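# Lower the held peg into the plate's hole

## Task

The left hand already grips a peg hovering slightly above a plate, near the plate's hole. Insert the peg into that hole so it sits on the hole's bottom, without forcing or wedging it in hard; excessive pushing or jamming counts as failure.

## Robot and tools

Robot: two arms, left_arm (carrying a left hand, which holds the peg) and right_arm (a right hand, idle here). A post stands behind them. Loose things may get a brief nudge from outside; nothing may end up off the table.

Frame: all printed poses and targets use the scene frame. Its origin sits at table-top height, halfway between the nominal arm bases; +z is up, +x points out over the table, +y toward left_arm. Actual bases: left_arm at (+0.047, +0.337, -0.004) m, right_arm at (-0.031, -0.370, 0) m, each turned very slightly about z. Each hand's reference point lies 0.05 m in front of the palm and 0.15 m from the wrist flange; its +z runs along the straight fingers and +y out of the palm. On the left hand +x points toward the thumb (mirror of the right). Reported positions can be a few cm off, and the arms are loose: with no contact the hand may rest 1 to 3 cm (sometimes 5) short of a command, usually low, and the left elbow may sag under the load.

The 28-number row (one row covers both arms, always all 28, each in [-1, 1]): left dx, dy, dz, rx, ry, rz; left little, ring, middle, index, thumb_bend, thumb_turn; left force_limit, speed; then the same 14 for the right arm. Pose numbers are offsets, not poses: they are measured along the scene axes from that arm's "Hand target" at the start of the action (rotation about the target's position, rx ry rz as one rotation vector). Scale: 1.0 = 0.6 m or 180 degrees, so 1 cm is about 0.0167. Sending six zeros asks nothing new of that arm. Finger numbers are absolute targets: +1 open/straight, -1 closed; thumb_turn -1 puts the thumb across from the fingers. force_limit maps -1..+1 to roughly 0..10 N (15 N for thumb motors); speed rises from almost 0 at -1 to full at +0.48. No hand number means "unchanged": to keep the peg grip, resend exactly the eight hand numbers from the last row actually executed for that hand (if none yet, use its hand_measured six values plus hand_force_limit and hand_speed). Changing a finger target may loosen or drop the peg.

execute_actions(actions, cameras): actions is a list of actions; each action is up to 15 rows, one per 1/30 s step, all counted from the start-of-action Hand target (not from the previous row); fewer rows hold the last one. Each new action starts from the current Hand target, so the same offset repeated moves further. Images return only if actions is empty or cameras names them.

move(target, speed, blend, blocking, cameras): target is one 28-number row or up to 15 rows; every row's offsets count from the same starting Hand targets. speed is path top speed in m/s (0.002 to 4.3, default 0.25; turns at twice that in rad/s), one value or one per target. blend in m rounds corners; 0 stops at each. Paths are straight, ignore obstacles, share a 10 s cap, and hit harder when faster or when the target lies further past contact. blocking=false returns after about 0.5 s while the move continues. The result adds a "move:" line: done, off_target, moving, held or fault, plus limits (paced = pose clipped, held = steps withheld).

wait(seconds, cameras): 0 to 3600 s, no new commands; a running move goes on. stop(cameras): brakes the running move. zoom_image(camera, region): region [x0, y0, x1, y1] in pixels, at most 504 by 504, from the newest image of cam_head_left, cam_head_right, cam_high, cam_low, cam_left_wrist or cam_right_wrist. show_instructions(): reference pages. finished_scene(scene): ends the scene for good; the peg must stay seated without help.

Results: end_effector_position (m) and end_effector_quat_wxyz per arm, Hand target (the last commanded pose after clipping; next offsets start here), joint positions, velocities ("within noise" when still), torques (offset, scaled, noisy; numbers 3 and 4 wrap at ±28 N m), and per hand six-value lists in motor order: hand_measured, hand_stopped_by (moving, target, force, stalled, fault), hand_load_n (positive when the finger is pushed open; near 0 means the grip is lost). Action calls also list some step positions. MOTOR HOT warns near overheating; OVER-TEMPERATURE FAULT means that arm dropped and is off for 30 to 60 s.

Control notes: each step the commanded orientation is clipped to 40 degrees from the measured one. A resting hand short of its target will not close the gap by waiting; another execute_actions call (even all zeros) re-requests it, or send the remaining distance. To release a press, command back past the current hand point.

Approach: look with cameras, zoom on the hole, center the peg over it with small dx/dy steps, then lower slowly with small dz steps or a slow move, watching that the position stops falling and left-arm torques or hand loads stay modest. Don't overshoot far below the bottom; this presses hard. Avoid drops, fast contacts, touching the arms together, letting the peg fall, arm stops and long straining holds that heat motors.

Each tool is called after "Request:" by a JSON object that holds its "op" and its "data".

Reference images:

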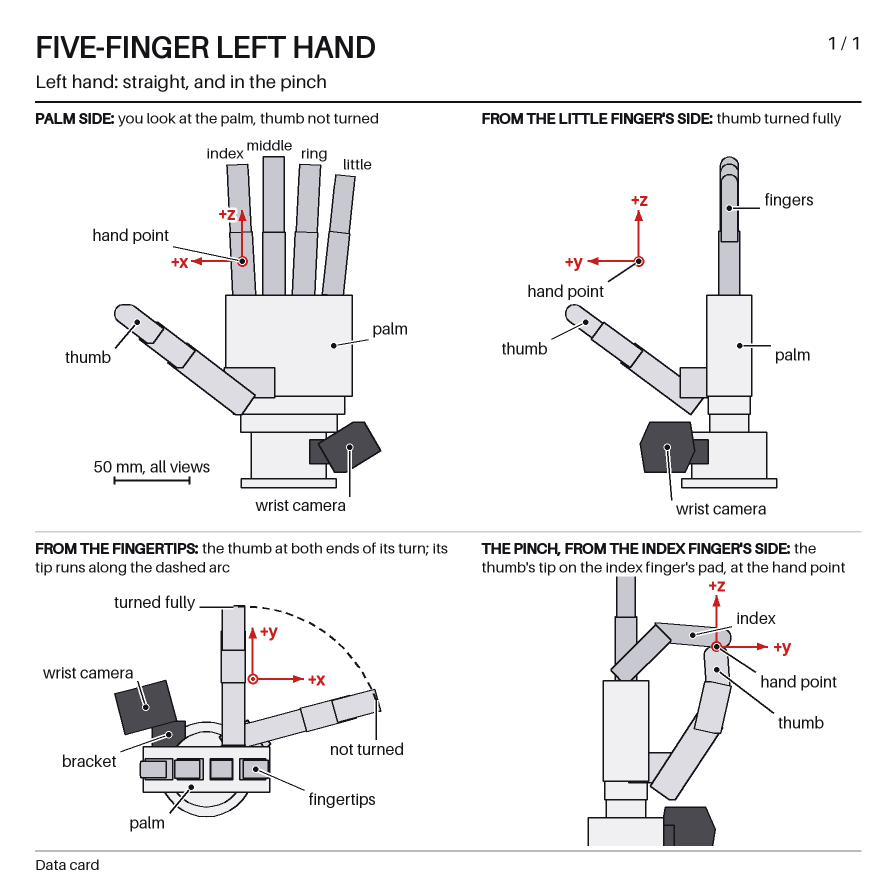

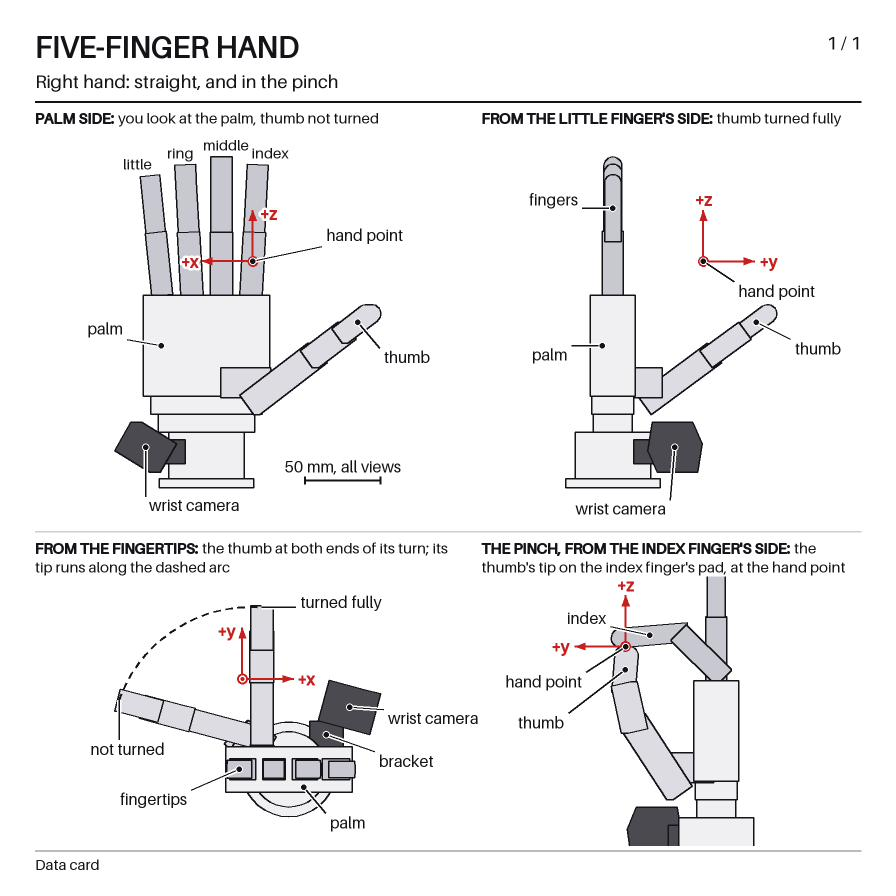

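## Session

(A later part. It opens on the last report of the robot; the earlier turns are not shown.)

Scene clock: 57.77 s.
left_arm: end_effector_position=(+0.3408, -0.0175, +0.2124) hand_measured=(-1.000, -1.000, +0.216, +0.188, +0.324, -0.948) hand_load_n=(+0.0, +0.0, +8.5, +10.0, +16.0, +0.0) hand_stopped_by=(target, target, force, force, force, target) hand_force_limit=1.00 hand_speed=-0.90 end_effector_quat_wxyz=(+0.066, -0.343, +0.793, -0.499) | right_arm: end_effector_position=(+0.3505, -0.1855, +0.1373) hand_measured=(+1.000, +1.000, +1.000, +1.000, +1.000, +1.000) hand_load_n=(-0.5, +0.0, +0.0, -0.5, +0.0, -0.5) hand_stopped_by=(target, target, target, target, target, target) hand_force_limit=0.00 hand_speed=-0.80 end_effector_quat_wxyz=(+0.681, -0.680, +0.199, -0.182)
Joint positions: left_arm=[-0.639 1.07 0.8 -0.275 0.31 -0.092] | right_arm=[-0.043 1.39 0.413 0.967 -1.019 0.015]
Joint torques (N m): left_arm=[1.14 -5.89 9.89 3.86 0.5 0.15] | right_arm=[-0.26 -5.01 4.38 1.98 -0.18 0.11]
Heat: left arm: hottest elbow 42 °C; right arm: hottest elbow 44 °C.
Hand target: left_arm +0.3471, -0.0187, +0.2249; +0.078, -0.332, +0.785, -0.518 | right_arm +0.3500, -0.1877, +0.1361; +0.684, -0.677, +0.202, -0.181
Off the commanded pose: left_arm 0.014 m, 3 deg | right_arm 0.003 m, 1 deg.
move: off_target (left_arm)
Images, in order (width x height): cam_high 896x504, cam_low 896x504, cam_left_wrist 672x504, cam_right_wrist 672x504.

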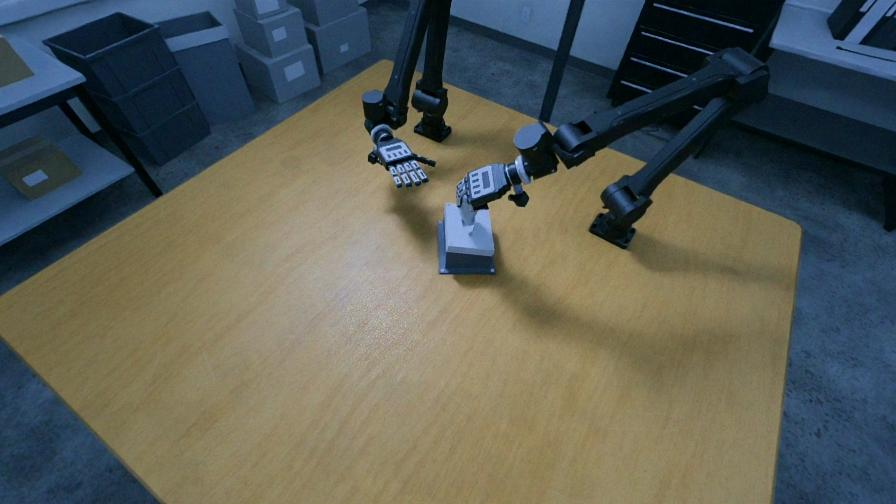

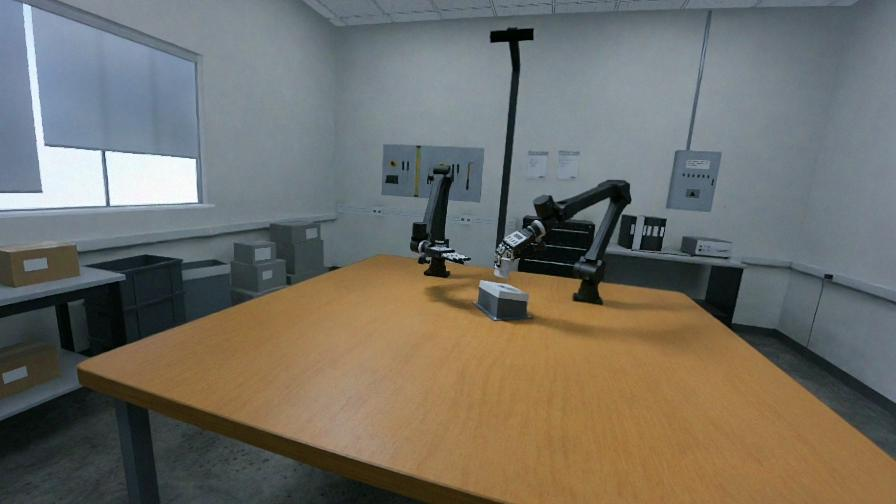

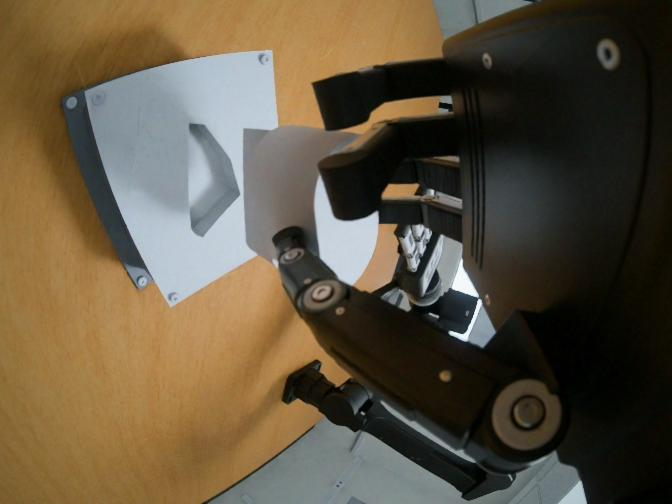

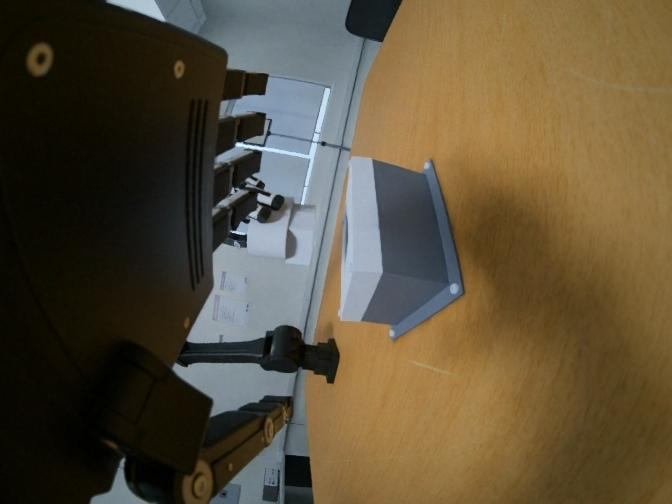

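Request:
{"op": "move", "data": {"target": [-0.005,0.027,-0.042,-0.0095,-0.0095,-0.0143,-1,-1,0.216,0.188,0.324,-0.948,1.0,-0.9,0,0,0,0,0,0,1,1,1,1,1,1,0,-0.8], "speed": 0.08, "cameras": ["cam_left_wrist","cam_right_wrist","cam_low","cam_high"]}}

Request:
{"op": "zoom_image", "data": {"camera": "cam_right_wrist", "region": [260, 195, 380, 315]}}

Request:
{"op": "zoom_image", "data": {"camera": "cam_low", "region": [480, 250, 530, 310]}}

Request:
{"op": "zoom_image", "data": {"camera": "cam_left_wrist", "region": [140, 80, 380, 330]}}

Scene clock: 62.13 s.
left_arm: end_effector_position=(+0.3389, -0.0024, +0.1891) hand_measured=(-1.000, -1.000, +0.216, +0.188, +0.324, -0.948) hand_load_n=(+0.0, +0.0, +8.5, +10.0, +16.5, +0.0) hand_stopped_by=(target, target, force, force, force, target) hand_force_limit=1.00 hand_speed=-0.90 end_effector_quat_wxyz=(+0.061, -0.319, +0.791, -0.519) | right_arm: end_effector_position=(+0.3505, -0.1855, +0.1373) hand_measured=(+1.000, +1.000, +1.000, +1.000, +1.000, +1.000) hand_load_n=(+0.0, +0.0, -0.5, +0.0, +0.0, +0.0) hand_stopped_by=(target, target, target, target, target, target) hand_force_limit=0.00 hand_speed=-0.80 end_effector_quat_wxyz=(+0.681, -0.680, +0.199, -0.182)
Joint positions: left_arm=[-0.585 1.06 0.707 -0.163 0.401 -0.048] | right_arm=[-0.043 1.39 0.413 0.967 -1.019 0.015]
Joint torques (N m): left_arm=[1.38 -5.71 9.26 3.86 0.57 0.13] | right_arm=[-0.26 -5.01 4.38 1.98 -0.17 0.11]
Heat: left arm: hottest elbow 42 °C; right arm: hottest elbow 43 °C.
Hand target: left_arm +0.3441, -0.0024, +0.1999; +0.073, -0.307, +0.783, -0.536 | right_arm +0.3500, -0.1877, +0.1361; +0.684, -0.677, +0.202, -0.181
Off the commanded pose: left_arm 0.012 m, 3 deg | right_arm 0.003 m, 1 deg.
move: off_target (left_arm)
Images, in order (width x height): cam_high 896x504, cam_low 896x504, cam_left_wrist 672x504, cam_right_wrist 672x504.

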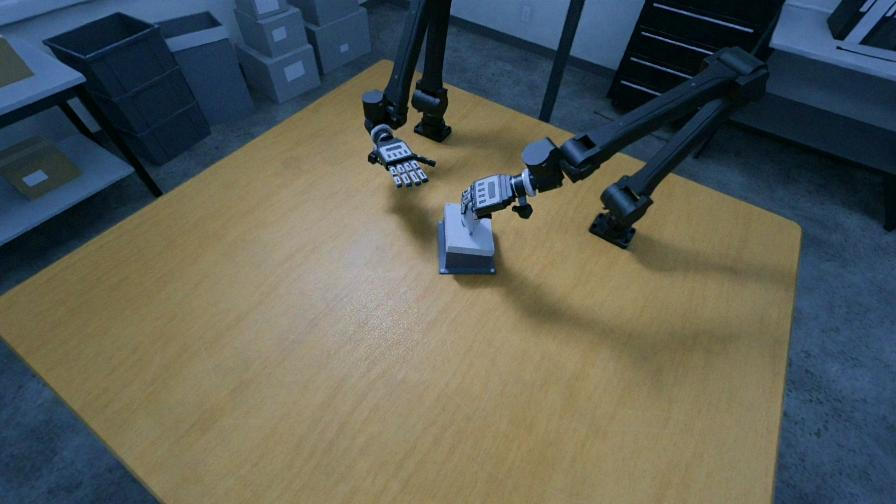

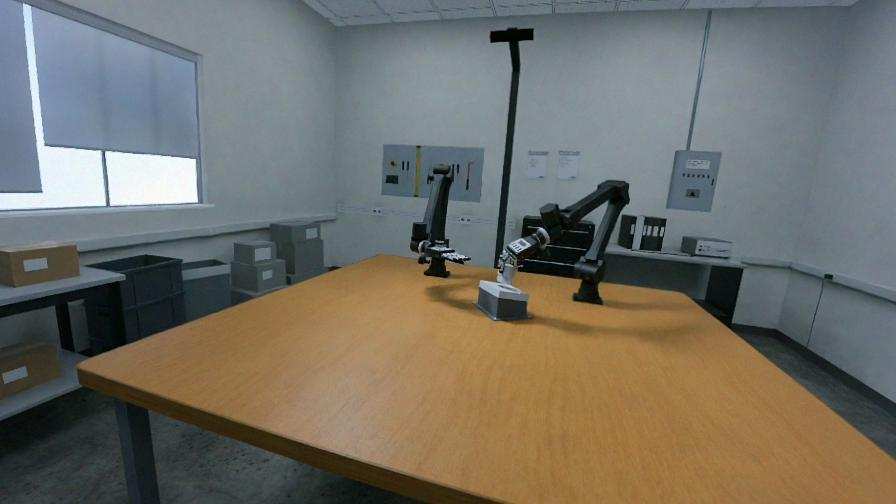

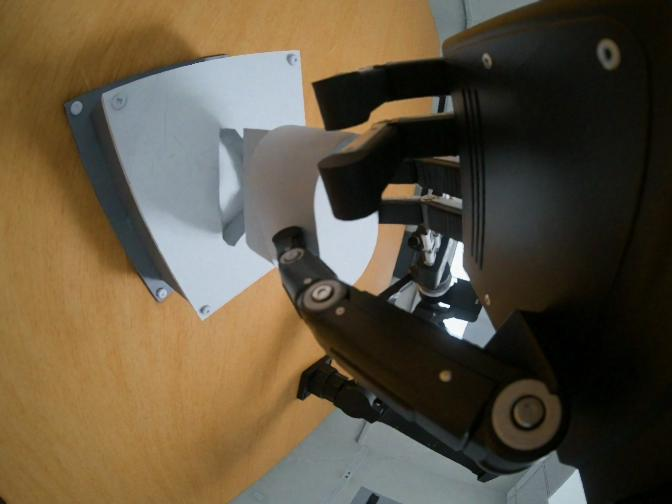

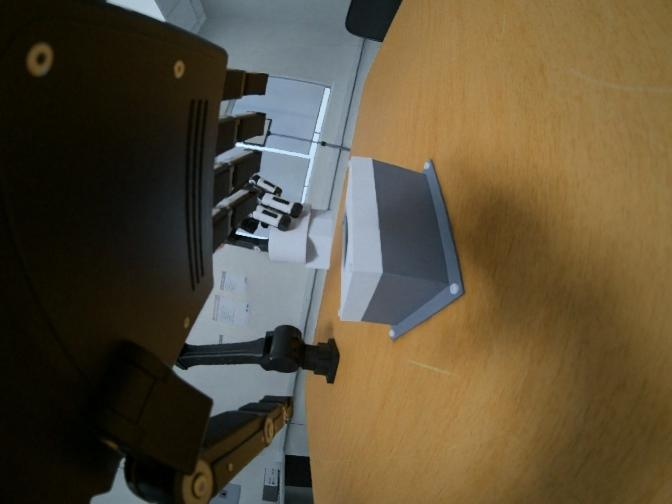

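Scaled by 4.200 from the camera's image (finer frame: 960x720).

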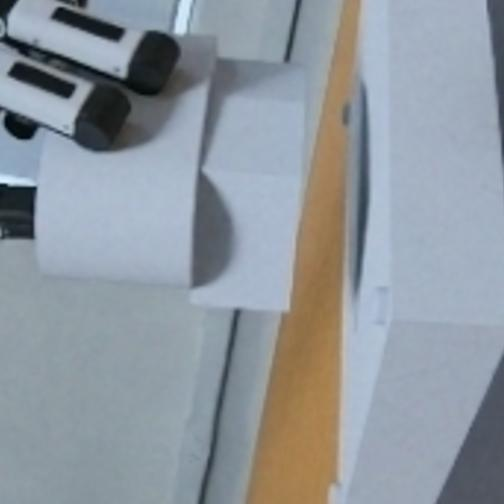

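Scaled by 8.400 from the camera's image (finer frame: 1280x720).

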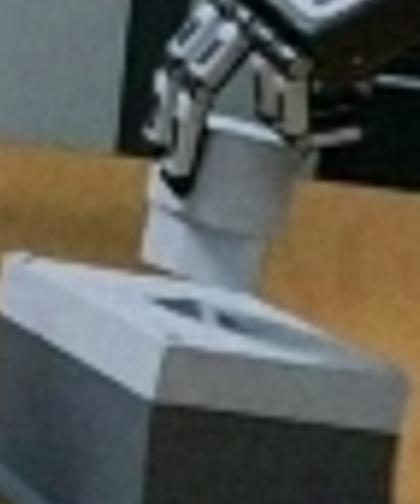

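Scaled by 2.016 from the camera's image (finer frame: 960x720).

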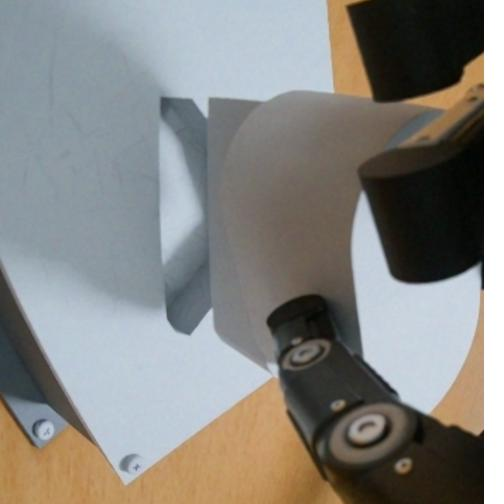

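Request:
{"op": "zoom_image", "data": {"camera": "cam_right_wrist", "region": [320, 200, 370, 280]}}

Request:
{"op": "zoom_image", "data": {"camera": "cam_low", "region": [490, 265, 520, 300]}}

Request:
{"op": "zoom_image", "data": {"camera": "cam_high", "region": [445, 190, 495, 240]}}

Scaled by 6.300 from the camera's image (finer frame: 960x720).

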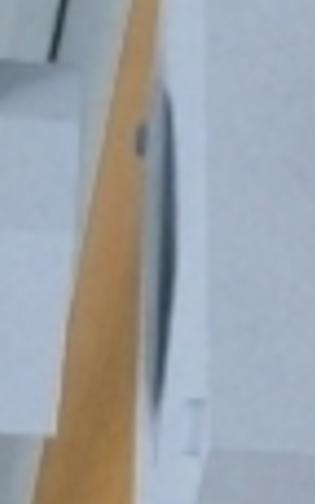

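Scaled by 14.400 from the camera's image (finer frame: 1280x720).

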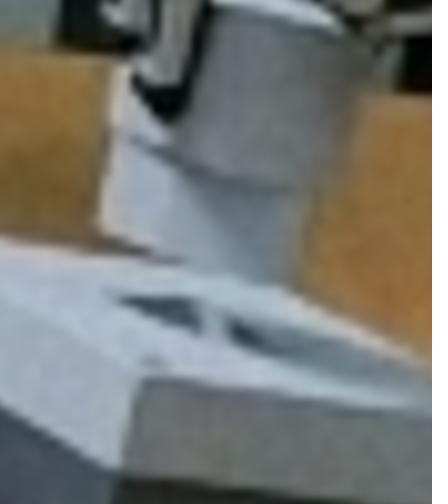

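Scaled by 10.080 from the camera's image (finer frame: 1280x720).

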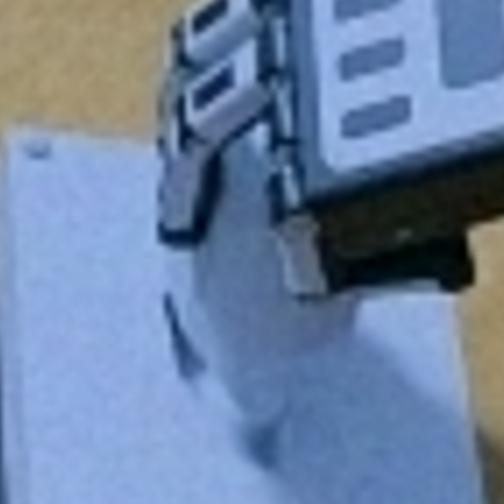

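Request:
{"op": "move", "data": {"target": [-0.0025,0.0067,-0.02,0,0,-0.0054,-1,-1,0.216,0.188,0.324,-0.948,1.0,-0.9,0,0,0,0,0,0,1,1,1,1,1,1,0,-0.8], "speed": 0.05, "cameras": ["cam_left_wrist","cam_right_wrist","cam_low"]}}

Request:
{"op": "zoom_image", "data": {"camera": "cam_right_wrist", "region": [280, 195, 380, 295]}}

Request:
{"op": "zoom_image", "data": {"camera": "cam_low", "region": [490, 255, 525, 300]}}

Request:
{"op": "zoom_image", "data": {"camera": "cam_left_wrist", "region": [180, 100, 330, 270]}}

Scene clock: 65.23 s.
left_arm: end_effector_position=(+0.3363, +0.0010, +0.1817) hand_measured=(-1.000, -1.000, +0.216, +0.188, +0.324, -0.948) hand_load_n=(+0.0, +0.0, +8.0, +10.0, +16.5, +0.0) hand_stopped_by=(target, target, force, force, force, target) hand_force_limit=1.00 hand_speed=-0.90 end_effector_quat_wxyz=(+0.058, -0.309, +0.792, -0.523) | right_arm: end_effector_position=(+0.3505, -0.1855, +0.1373) hand_measured=(+1.000, +1.000, +1.000, +1.000, +1.000, +1.000) hand_load_n=(-0.5, -0.5, -0.5, +0.0, +0.0, +0.0) hand_stopped_by=(target, target, target, target, target, target) hand_force_limit=0.00 hand_speed=-0.80 end_effector_quat_wxyz=(+0.681, -0.680, +0.199, -0.182)
Joint positions: left_arm=[-0.574 1.06 0.682 -0.134 0.428 -0.033] | right_arm=[-0.043 1.39 0.413 0.967 -1.019 0.015]
Joint torques (N m): left_arm=[1.67 -4.89 9.07 3.86 0.59 0.13] | right_arm=[-0.26 -5.07 4.38 1.96 -0.17 0.11]
Heat: left arm: hottest elbow 42 °C; right arm: hottest elbow 43 °C.
Hand target: left_arm +0.3426, +0.0016, +0.1878; +0.068, -0.301, +0.786, -0.536 | right_arm +0.3500, -0.1877, +0.1361; +0.684, -0.677, +0.202, -0.181
Off the commanded pose: left_arm 0.009 m, 2 deg | right_arm 0.003 m, 1 deg.
move: done
Images, in order (width x height): cam_low 896x504, cam_left_wrist 672x504, cam_right_wrist 672x504.

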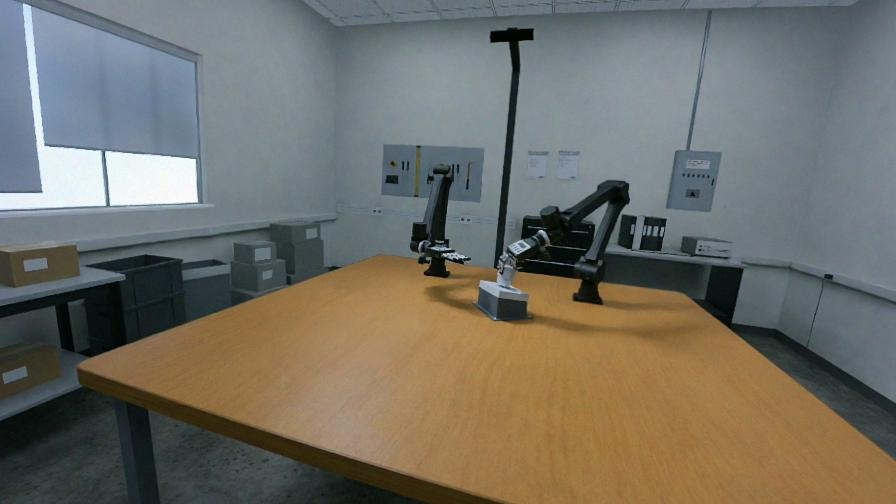

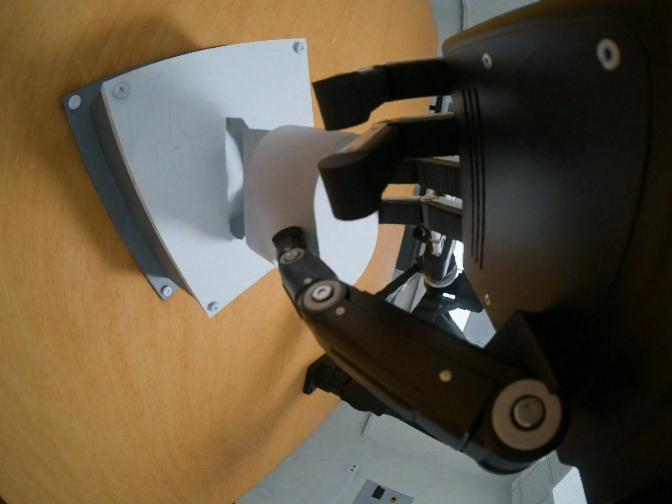

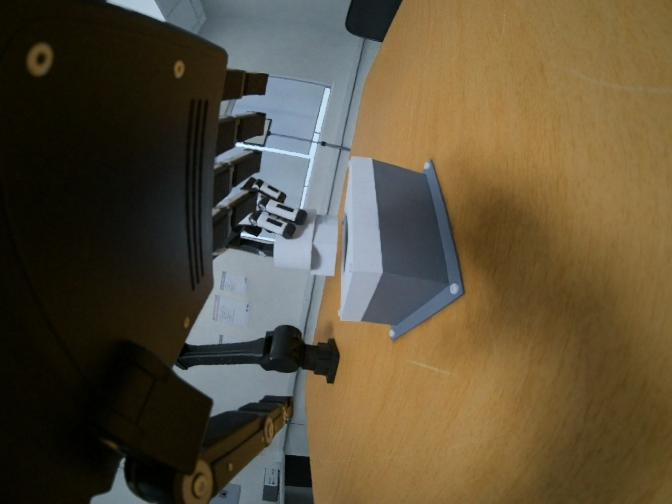

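Scaled by 5.040 from the camera's image (finer frame: 960x720).

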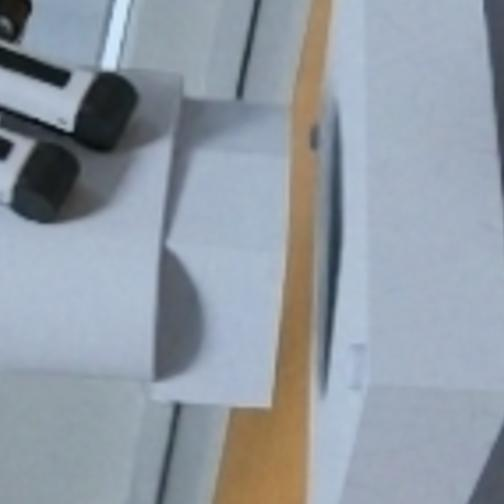

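Scaled by 11.200 from the camera's image (finer frame: 1280x720).

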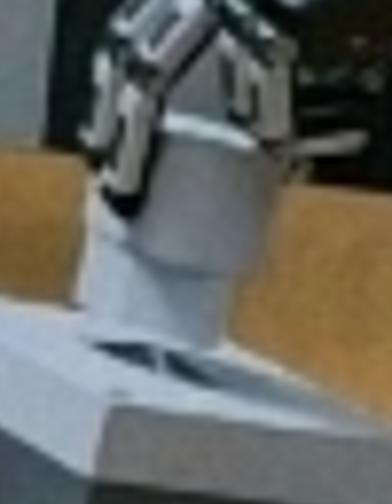

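Scaled by 2.965 from the camera's image (finer frame: 960x720).

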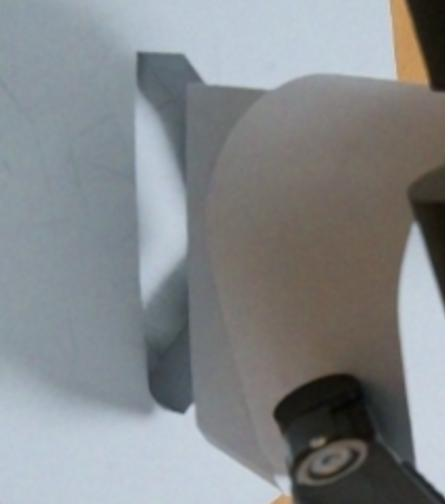

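Request:
{"op": "zoom_image", "data": {"camera": "cam_left_wrist", "region": [215, 190, 275, 250]}}

Request:
{"op": "zoom_image", "data": {"camera": "cam_left_wrist", "region": [215, 105, 275, 165]}}

Scaled by 8.400 from the camera's image (finer frame: 960x720).

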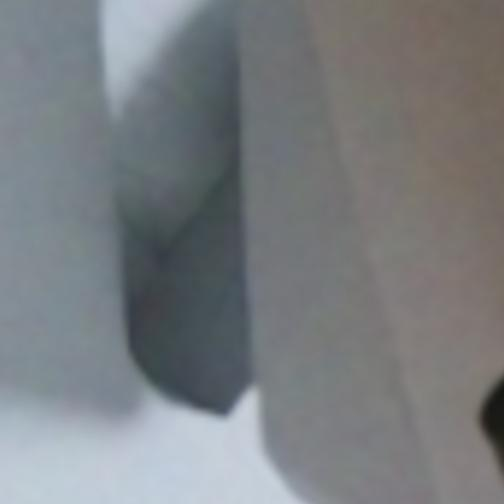

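Scaled by 8.400 from the camera's image (finer frame: 960x720).

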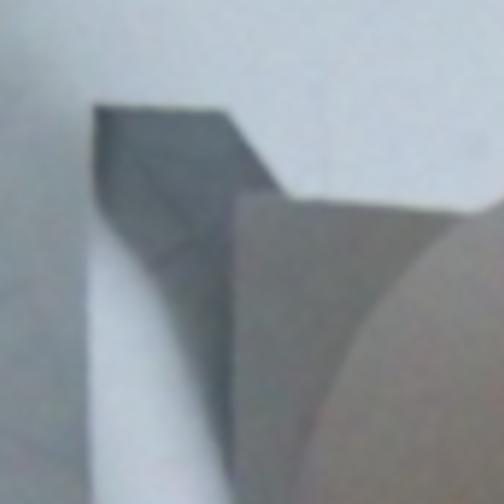

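Request:
{"op": "move", "data": {"target": [0.01,0.0108,-0.01,0,0,0,-1,-1,0.216,0.188,0.324,-0.948,1.0,-0.9,0,0,0,0,0,0,1,1,1,1,1,1,0,-0.8], "speed": 0.05, "cameras": ["cam_left_wrist","cam_right_wrist","cam_low"]}}

Request:
{"op": "zoom_image", "data": {"camera": "cam_right_wrist", "region": [280, 195, 380, 295]}}

Request:
{"op": "zoom_image", "data": {"camera": "cam_low", "region": [490, 255, 525, 300]}}

Request:
{"op": "zoom_image", "data": {"camera": "cam_left_wrist", "region": [180, 100, 330, 270]}}

Scene clock: 68.53 s.
left_arm: end_effector_position=(+0.3432, +0.0081, +0.1800) hand_measured=(-1.000, -1.000, +0.216, +0.188, +0.324, -0.948) hand_load_n=(+0.0, +0.0, +8.0, +10.0, +16.0, +0.0) hand_stopped_by=(target, target, force, force, force, target) hand_force_limit=1.00 hand_speed=-0.90 end_effector_quat_wxyz=(+0.060, -0.308, +0.790, -0.527) | right_arm: end_effector_position=(+0.3505, -0.1855, +0.1373) hand_measured=(+1.000, +1.000, +1.000, +1.000, +1.000, +1.000) hand_load_n=(+0.0, +0.0, +0.0, +0.0, +0.0, +0.0) hand_stopped_by=(target, target, target, target, target, target) hand_force_limit=0.00 hand_speed=-0.80 end_effector_quat_wxyz=(+0.681, -0.680, +0.199, -0.182)
Joint positions: left_arm=[-0.543 1.064 0.676 -0.12 0.453 -0.019] | right_arm=[-0.043 1.39 0.413 0.967 -1.019 0.015]
Joint torques (N m): left_arm=[1.38 -4.31 8.91 3.86 0.6 0.12] | right_arm=[-0.26 -5.01 4.38 1.96 -0.17 0.11]
Heat: left arm: hottest elbow 42 °C; right arm: hottest elbow 43 °C.
Hand target: left_arm +0.3486, +0.0080, +0.1820; +0.068, -0.301, +0.785, -0.537 | right_arm +0.3500, -0.1877, +0.1361; +0.684, -0.677, +0.202, -0.181
Off the commanded pose: left_arm 0.006 m, 2 deg | right_arm 0.003 m, 1 deg.
move: done
Images, in order (width x height): cam_low 896x504, cam_left_wrist 672x504, cam_right_wrist 672x504.

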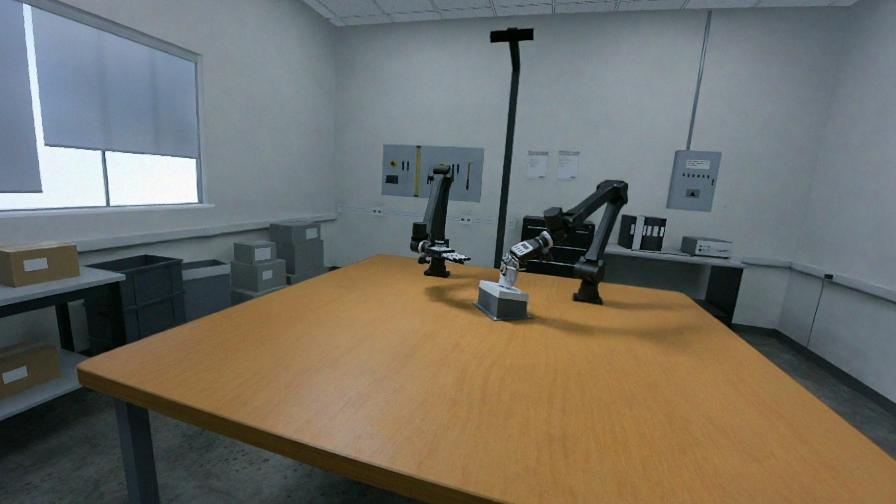

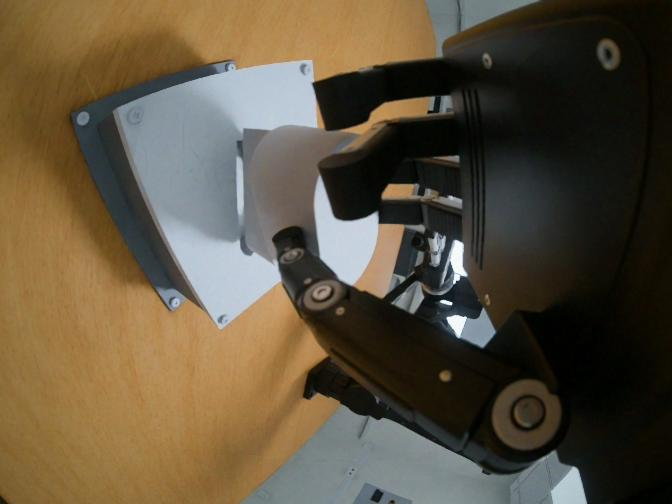

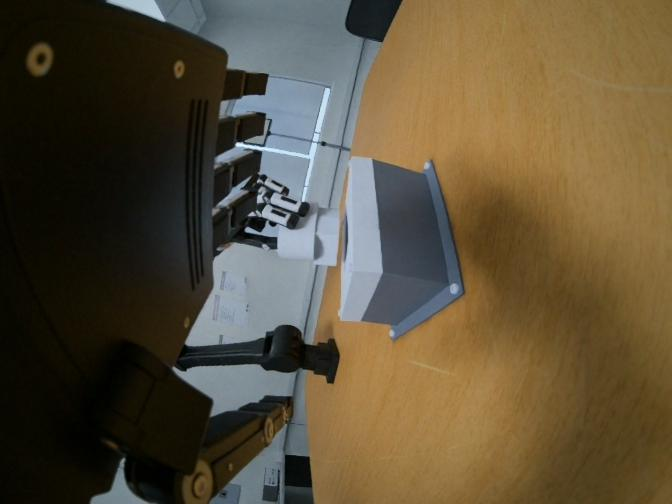

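Scaled by 5.040 from the camera's image (finer frame: 960x720).

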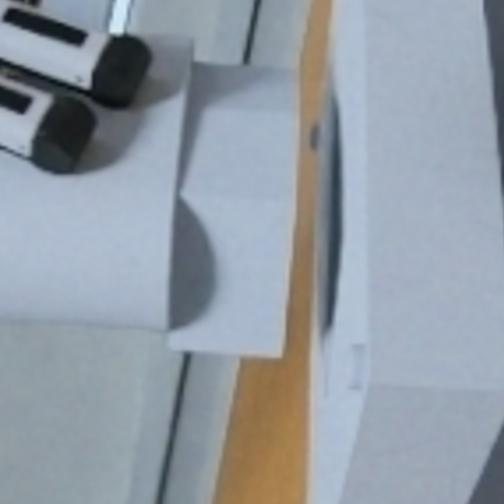

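Scaled by 11.200 from the camera's image (finer frame: 1280x720).

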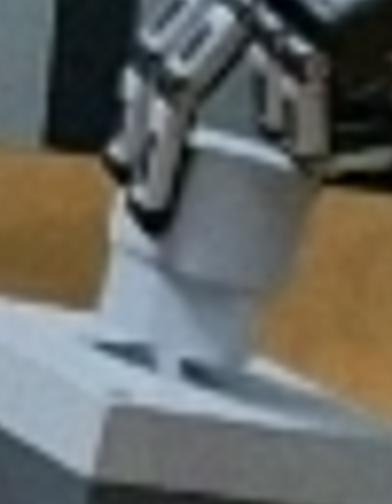

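Scaled by 2.965 from the camera's image (finer frame: 960x720).

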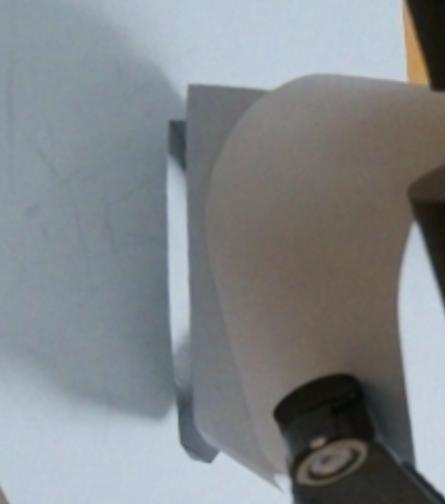

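Request:
{"op": "zoom_image", "data": {"camera": "cam_left_wrist", "region": [220, 205, 280, 265]}}

Request:
{"op": "zoom_image", "data": {"camera": "cam_left_wrist", "region": [215, 115, 275, 175]}}

Request:
{"op": "zoom_image", "data": {"camera": "cam_right_wrist", "region": [320, 200, 370, 280]}}

Request:
{"op": "zoom_image", "data": {"camera": "cam_low", "region": [495, 270, 520, 295]}}

Scaled by 8.400 from the camera's image (finer frame: 960x720).

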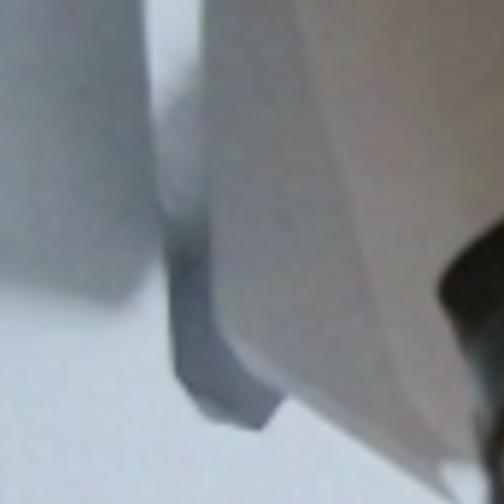

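Scaled by 8.400 from the camera's image (finer frame: 960x720).

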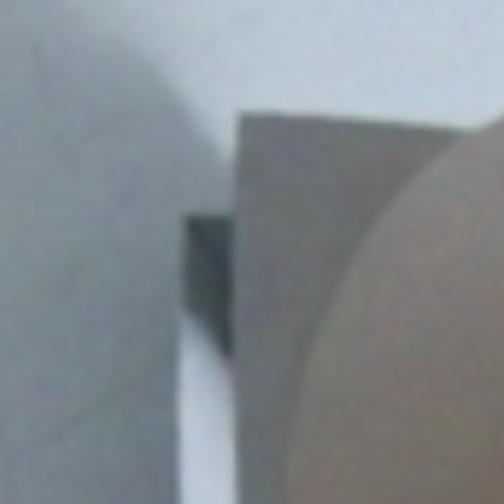

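Scaled by 6.300 from the camera's image (finer frame: 960x720).

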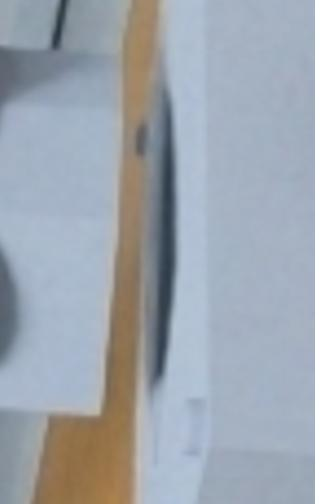

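Scaled by 20.160 from the camera's image (finer frame: 1280x720).

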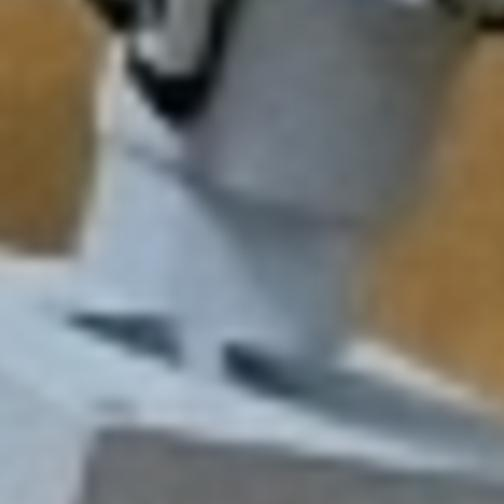

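Request:
{"op": "move", "data": {"target": [-0.0095,-0.004,-0.013,0,0,0,-1,-1,0.216,0.188,0.324,-0.948,1.0,-0.9,0,0,0,0,0,0,1,1,1,1,1,1,0,-0.8], "speed": 0.05, "cameras": ["cam_left_wrist","cam_right_wrist","cam_low","cam_high"]}}

Request:
{"op": "zoom_image", "data": {"camera": "cam_left_wrist", "region": [220, 205, 280, 265]}}

Request:
{"op": "zoom_image", "data": {"camera": "cam_left_wrist", "region": [215, 105, 275, 165]}}

Request:
{"op": "zoom_image", "data": {"camera": "cam_right_wrist", "region": [300, 200, 370, 280]}}

Request:
{"op": "zoom_image", "data": {"camera": "cam_low", "region": [490, 265, 525, 300]}}

Scene clock: 74.93 s.
left_arm: end_effector_position=(+0.3409, +0.0102, +0.1712) hand_measured=(-1.000, -1.000, +0.216, +0.188, +0.324, -0.948) hand_load_n=(+0.0, +0.0, +8.5, +10.0, +16.0, +0.0) hand_stopped_by=(target, target, force, force, force, target) hand_force_limit=1.00 hand_speed=-0.90 end_effector_quat_wxyz=(+0.062, -0.309, +0.789, -0.527) | right_arm: end_effector_position=(+0.3505, -0.1855, +0.1373) hand_measured=(+1.000, +1.000, +1.000, +1.000, +1.000, +1.000) hand_load_n=(+0.0, +0.0, -0.5, +0.0, +0.0, -0.5) hand_stopped_by=(target, target, target, target, target, target) hand_force_limit=0.00 hand_speed=-0.80 end_effector_quat_wxyz=(+0.681, -0.680, +0.199, -0.182)
Joint positions: left_arm=[-0.543 1.065 0.65 -0.092 0.45 -0.019] | right_arm=[-0.043 1.39 0.413 0.967 -1.019 0.015]
Joint torques (N m): left_arm=[-0.03 -4.42 8.98 3.85 0.14 0.06] | right_arm=[-0.21 -5.01 4.38 1.98 -0.18 0.12]
Heat: left arm: hottest elbow 43 °C; right arm: hottest elbow 43 °C.
Hand target: left_arm +0.3428, +0.0057, +0.1740; +0.068, -0.301, +0.786, -0.536 | right_arm +0.3500, -0.1877, +0.1361; +0.684, -0.677, +0.202, -0.181
Off the commanded pose: left_arm 0.006 m, 2 deg | right_arm 0.003 m, 1 deg.
move: done
Images, in order (width x height): cam_high 896x504, cam_low 896x504, cam_left_wrist 672x504, cam_right_wrist 672x504.

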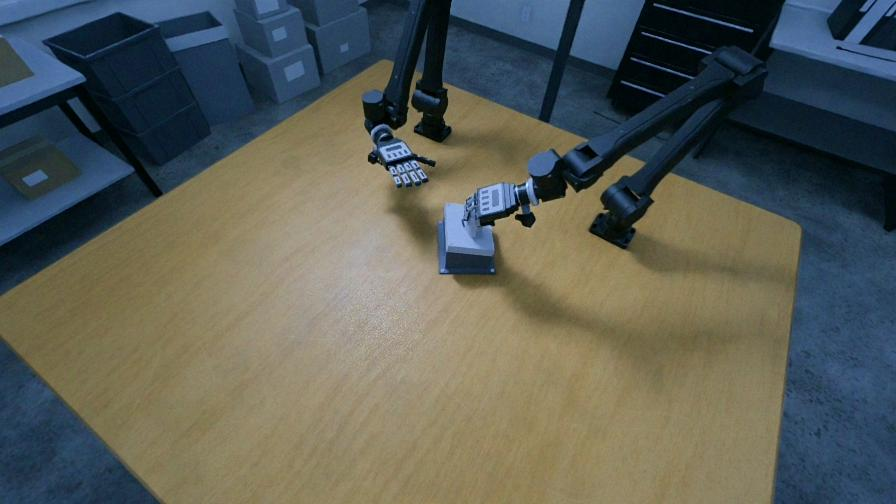

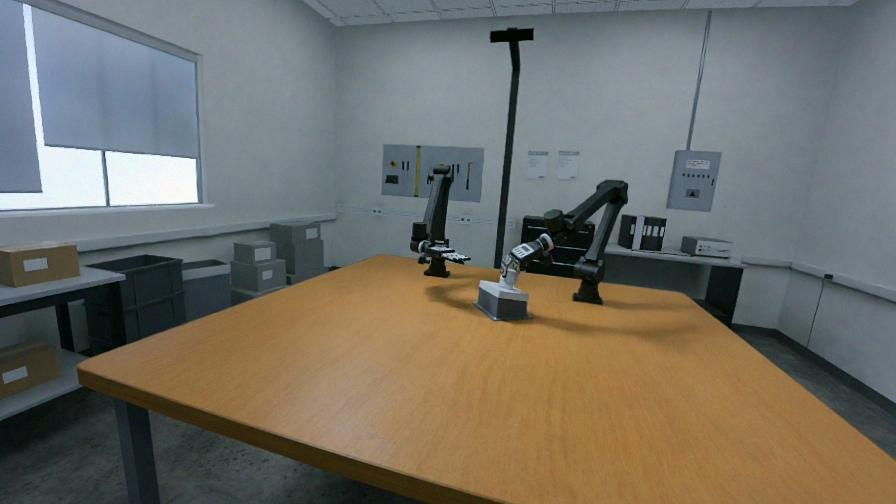

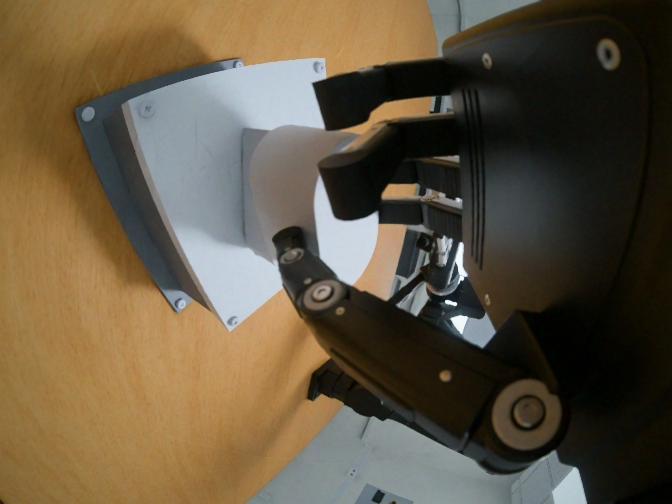

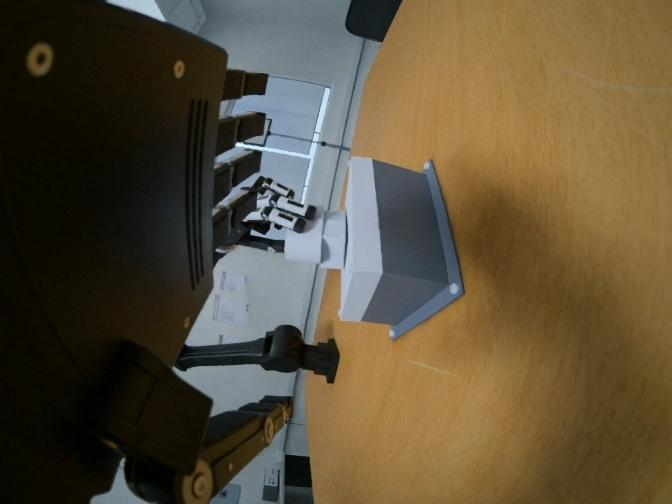

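Scaled by 8.400 from the camera's image (finer frame: 960x720).

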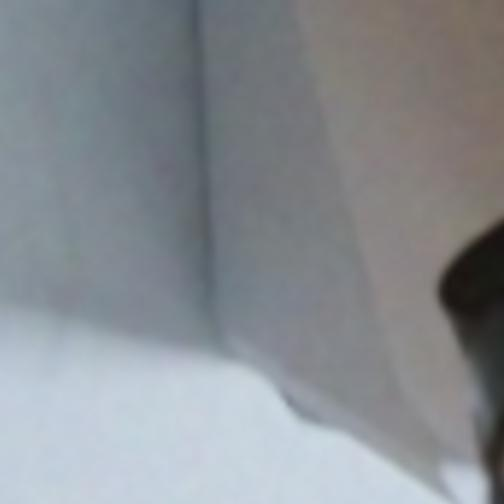

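Scaled by 8.400 from the camera's image (finer frame: 960x720).

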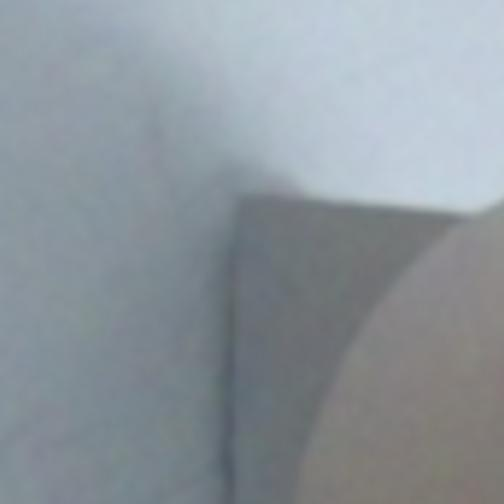

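Scaled by 6.300 from the camera's image (finer frame: 960x720).

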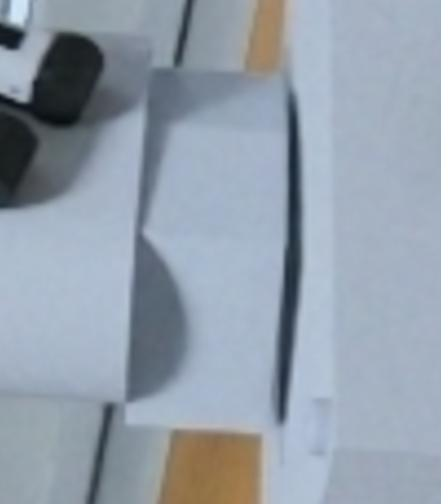

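Scaled by 14.400 from the camera's image (finer frame: 1280x720).

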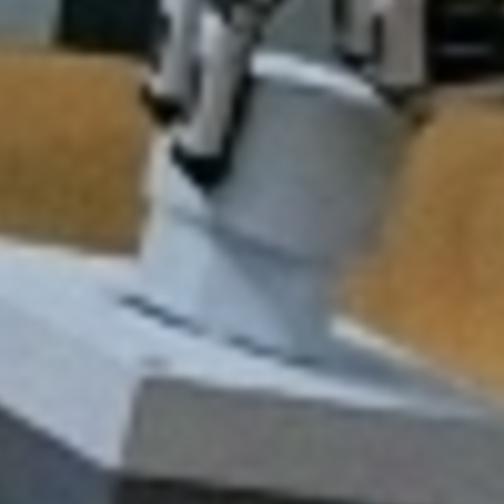

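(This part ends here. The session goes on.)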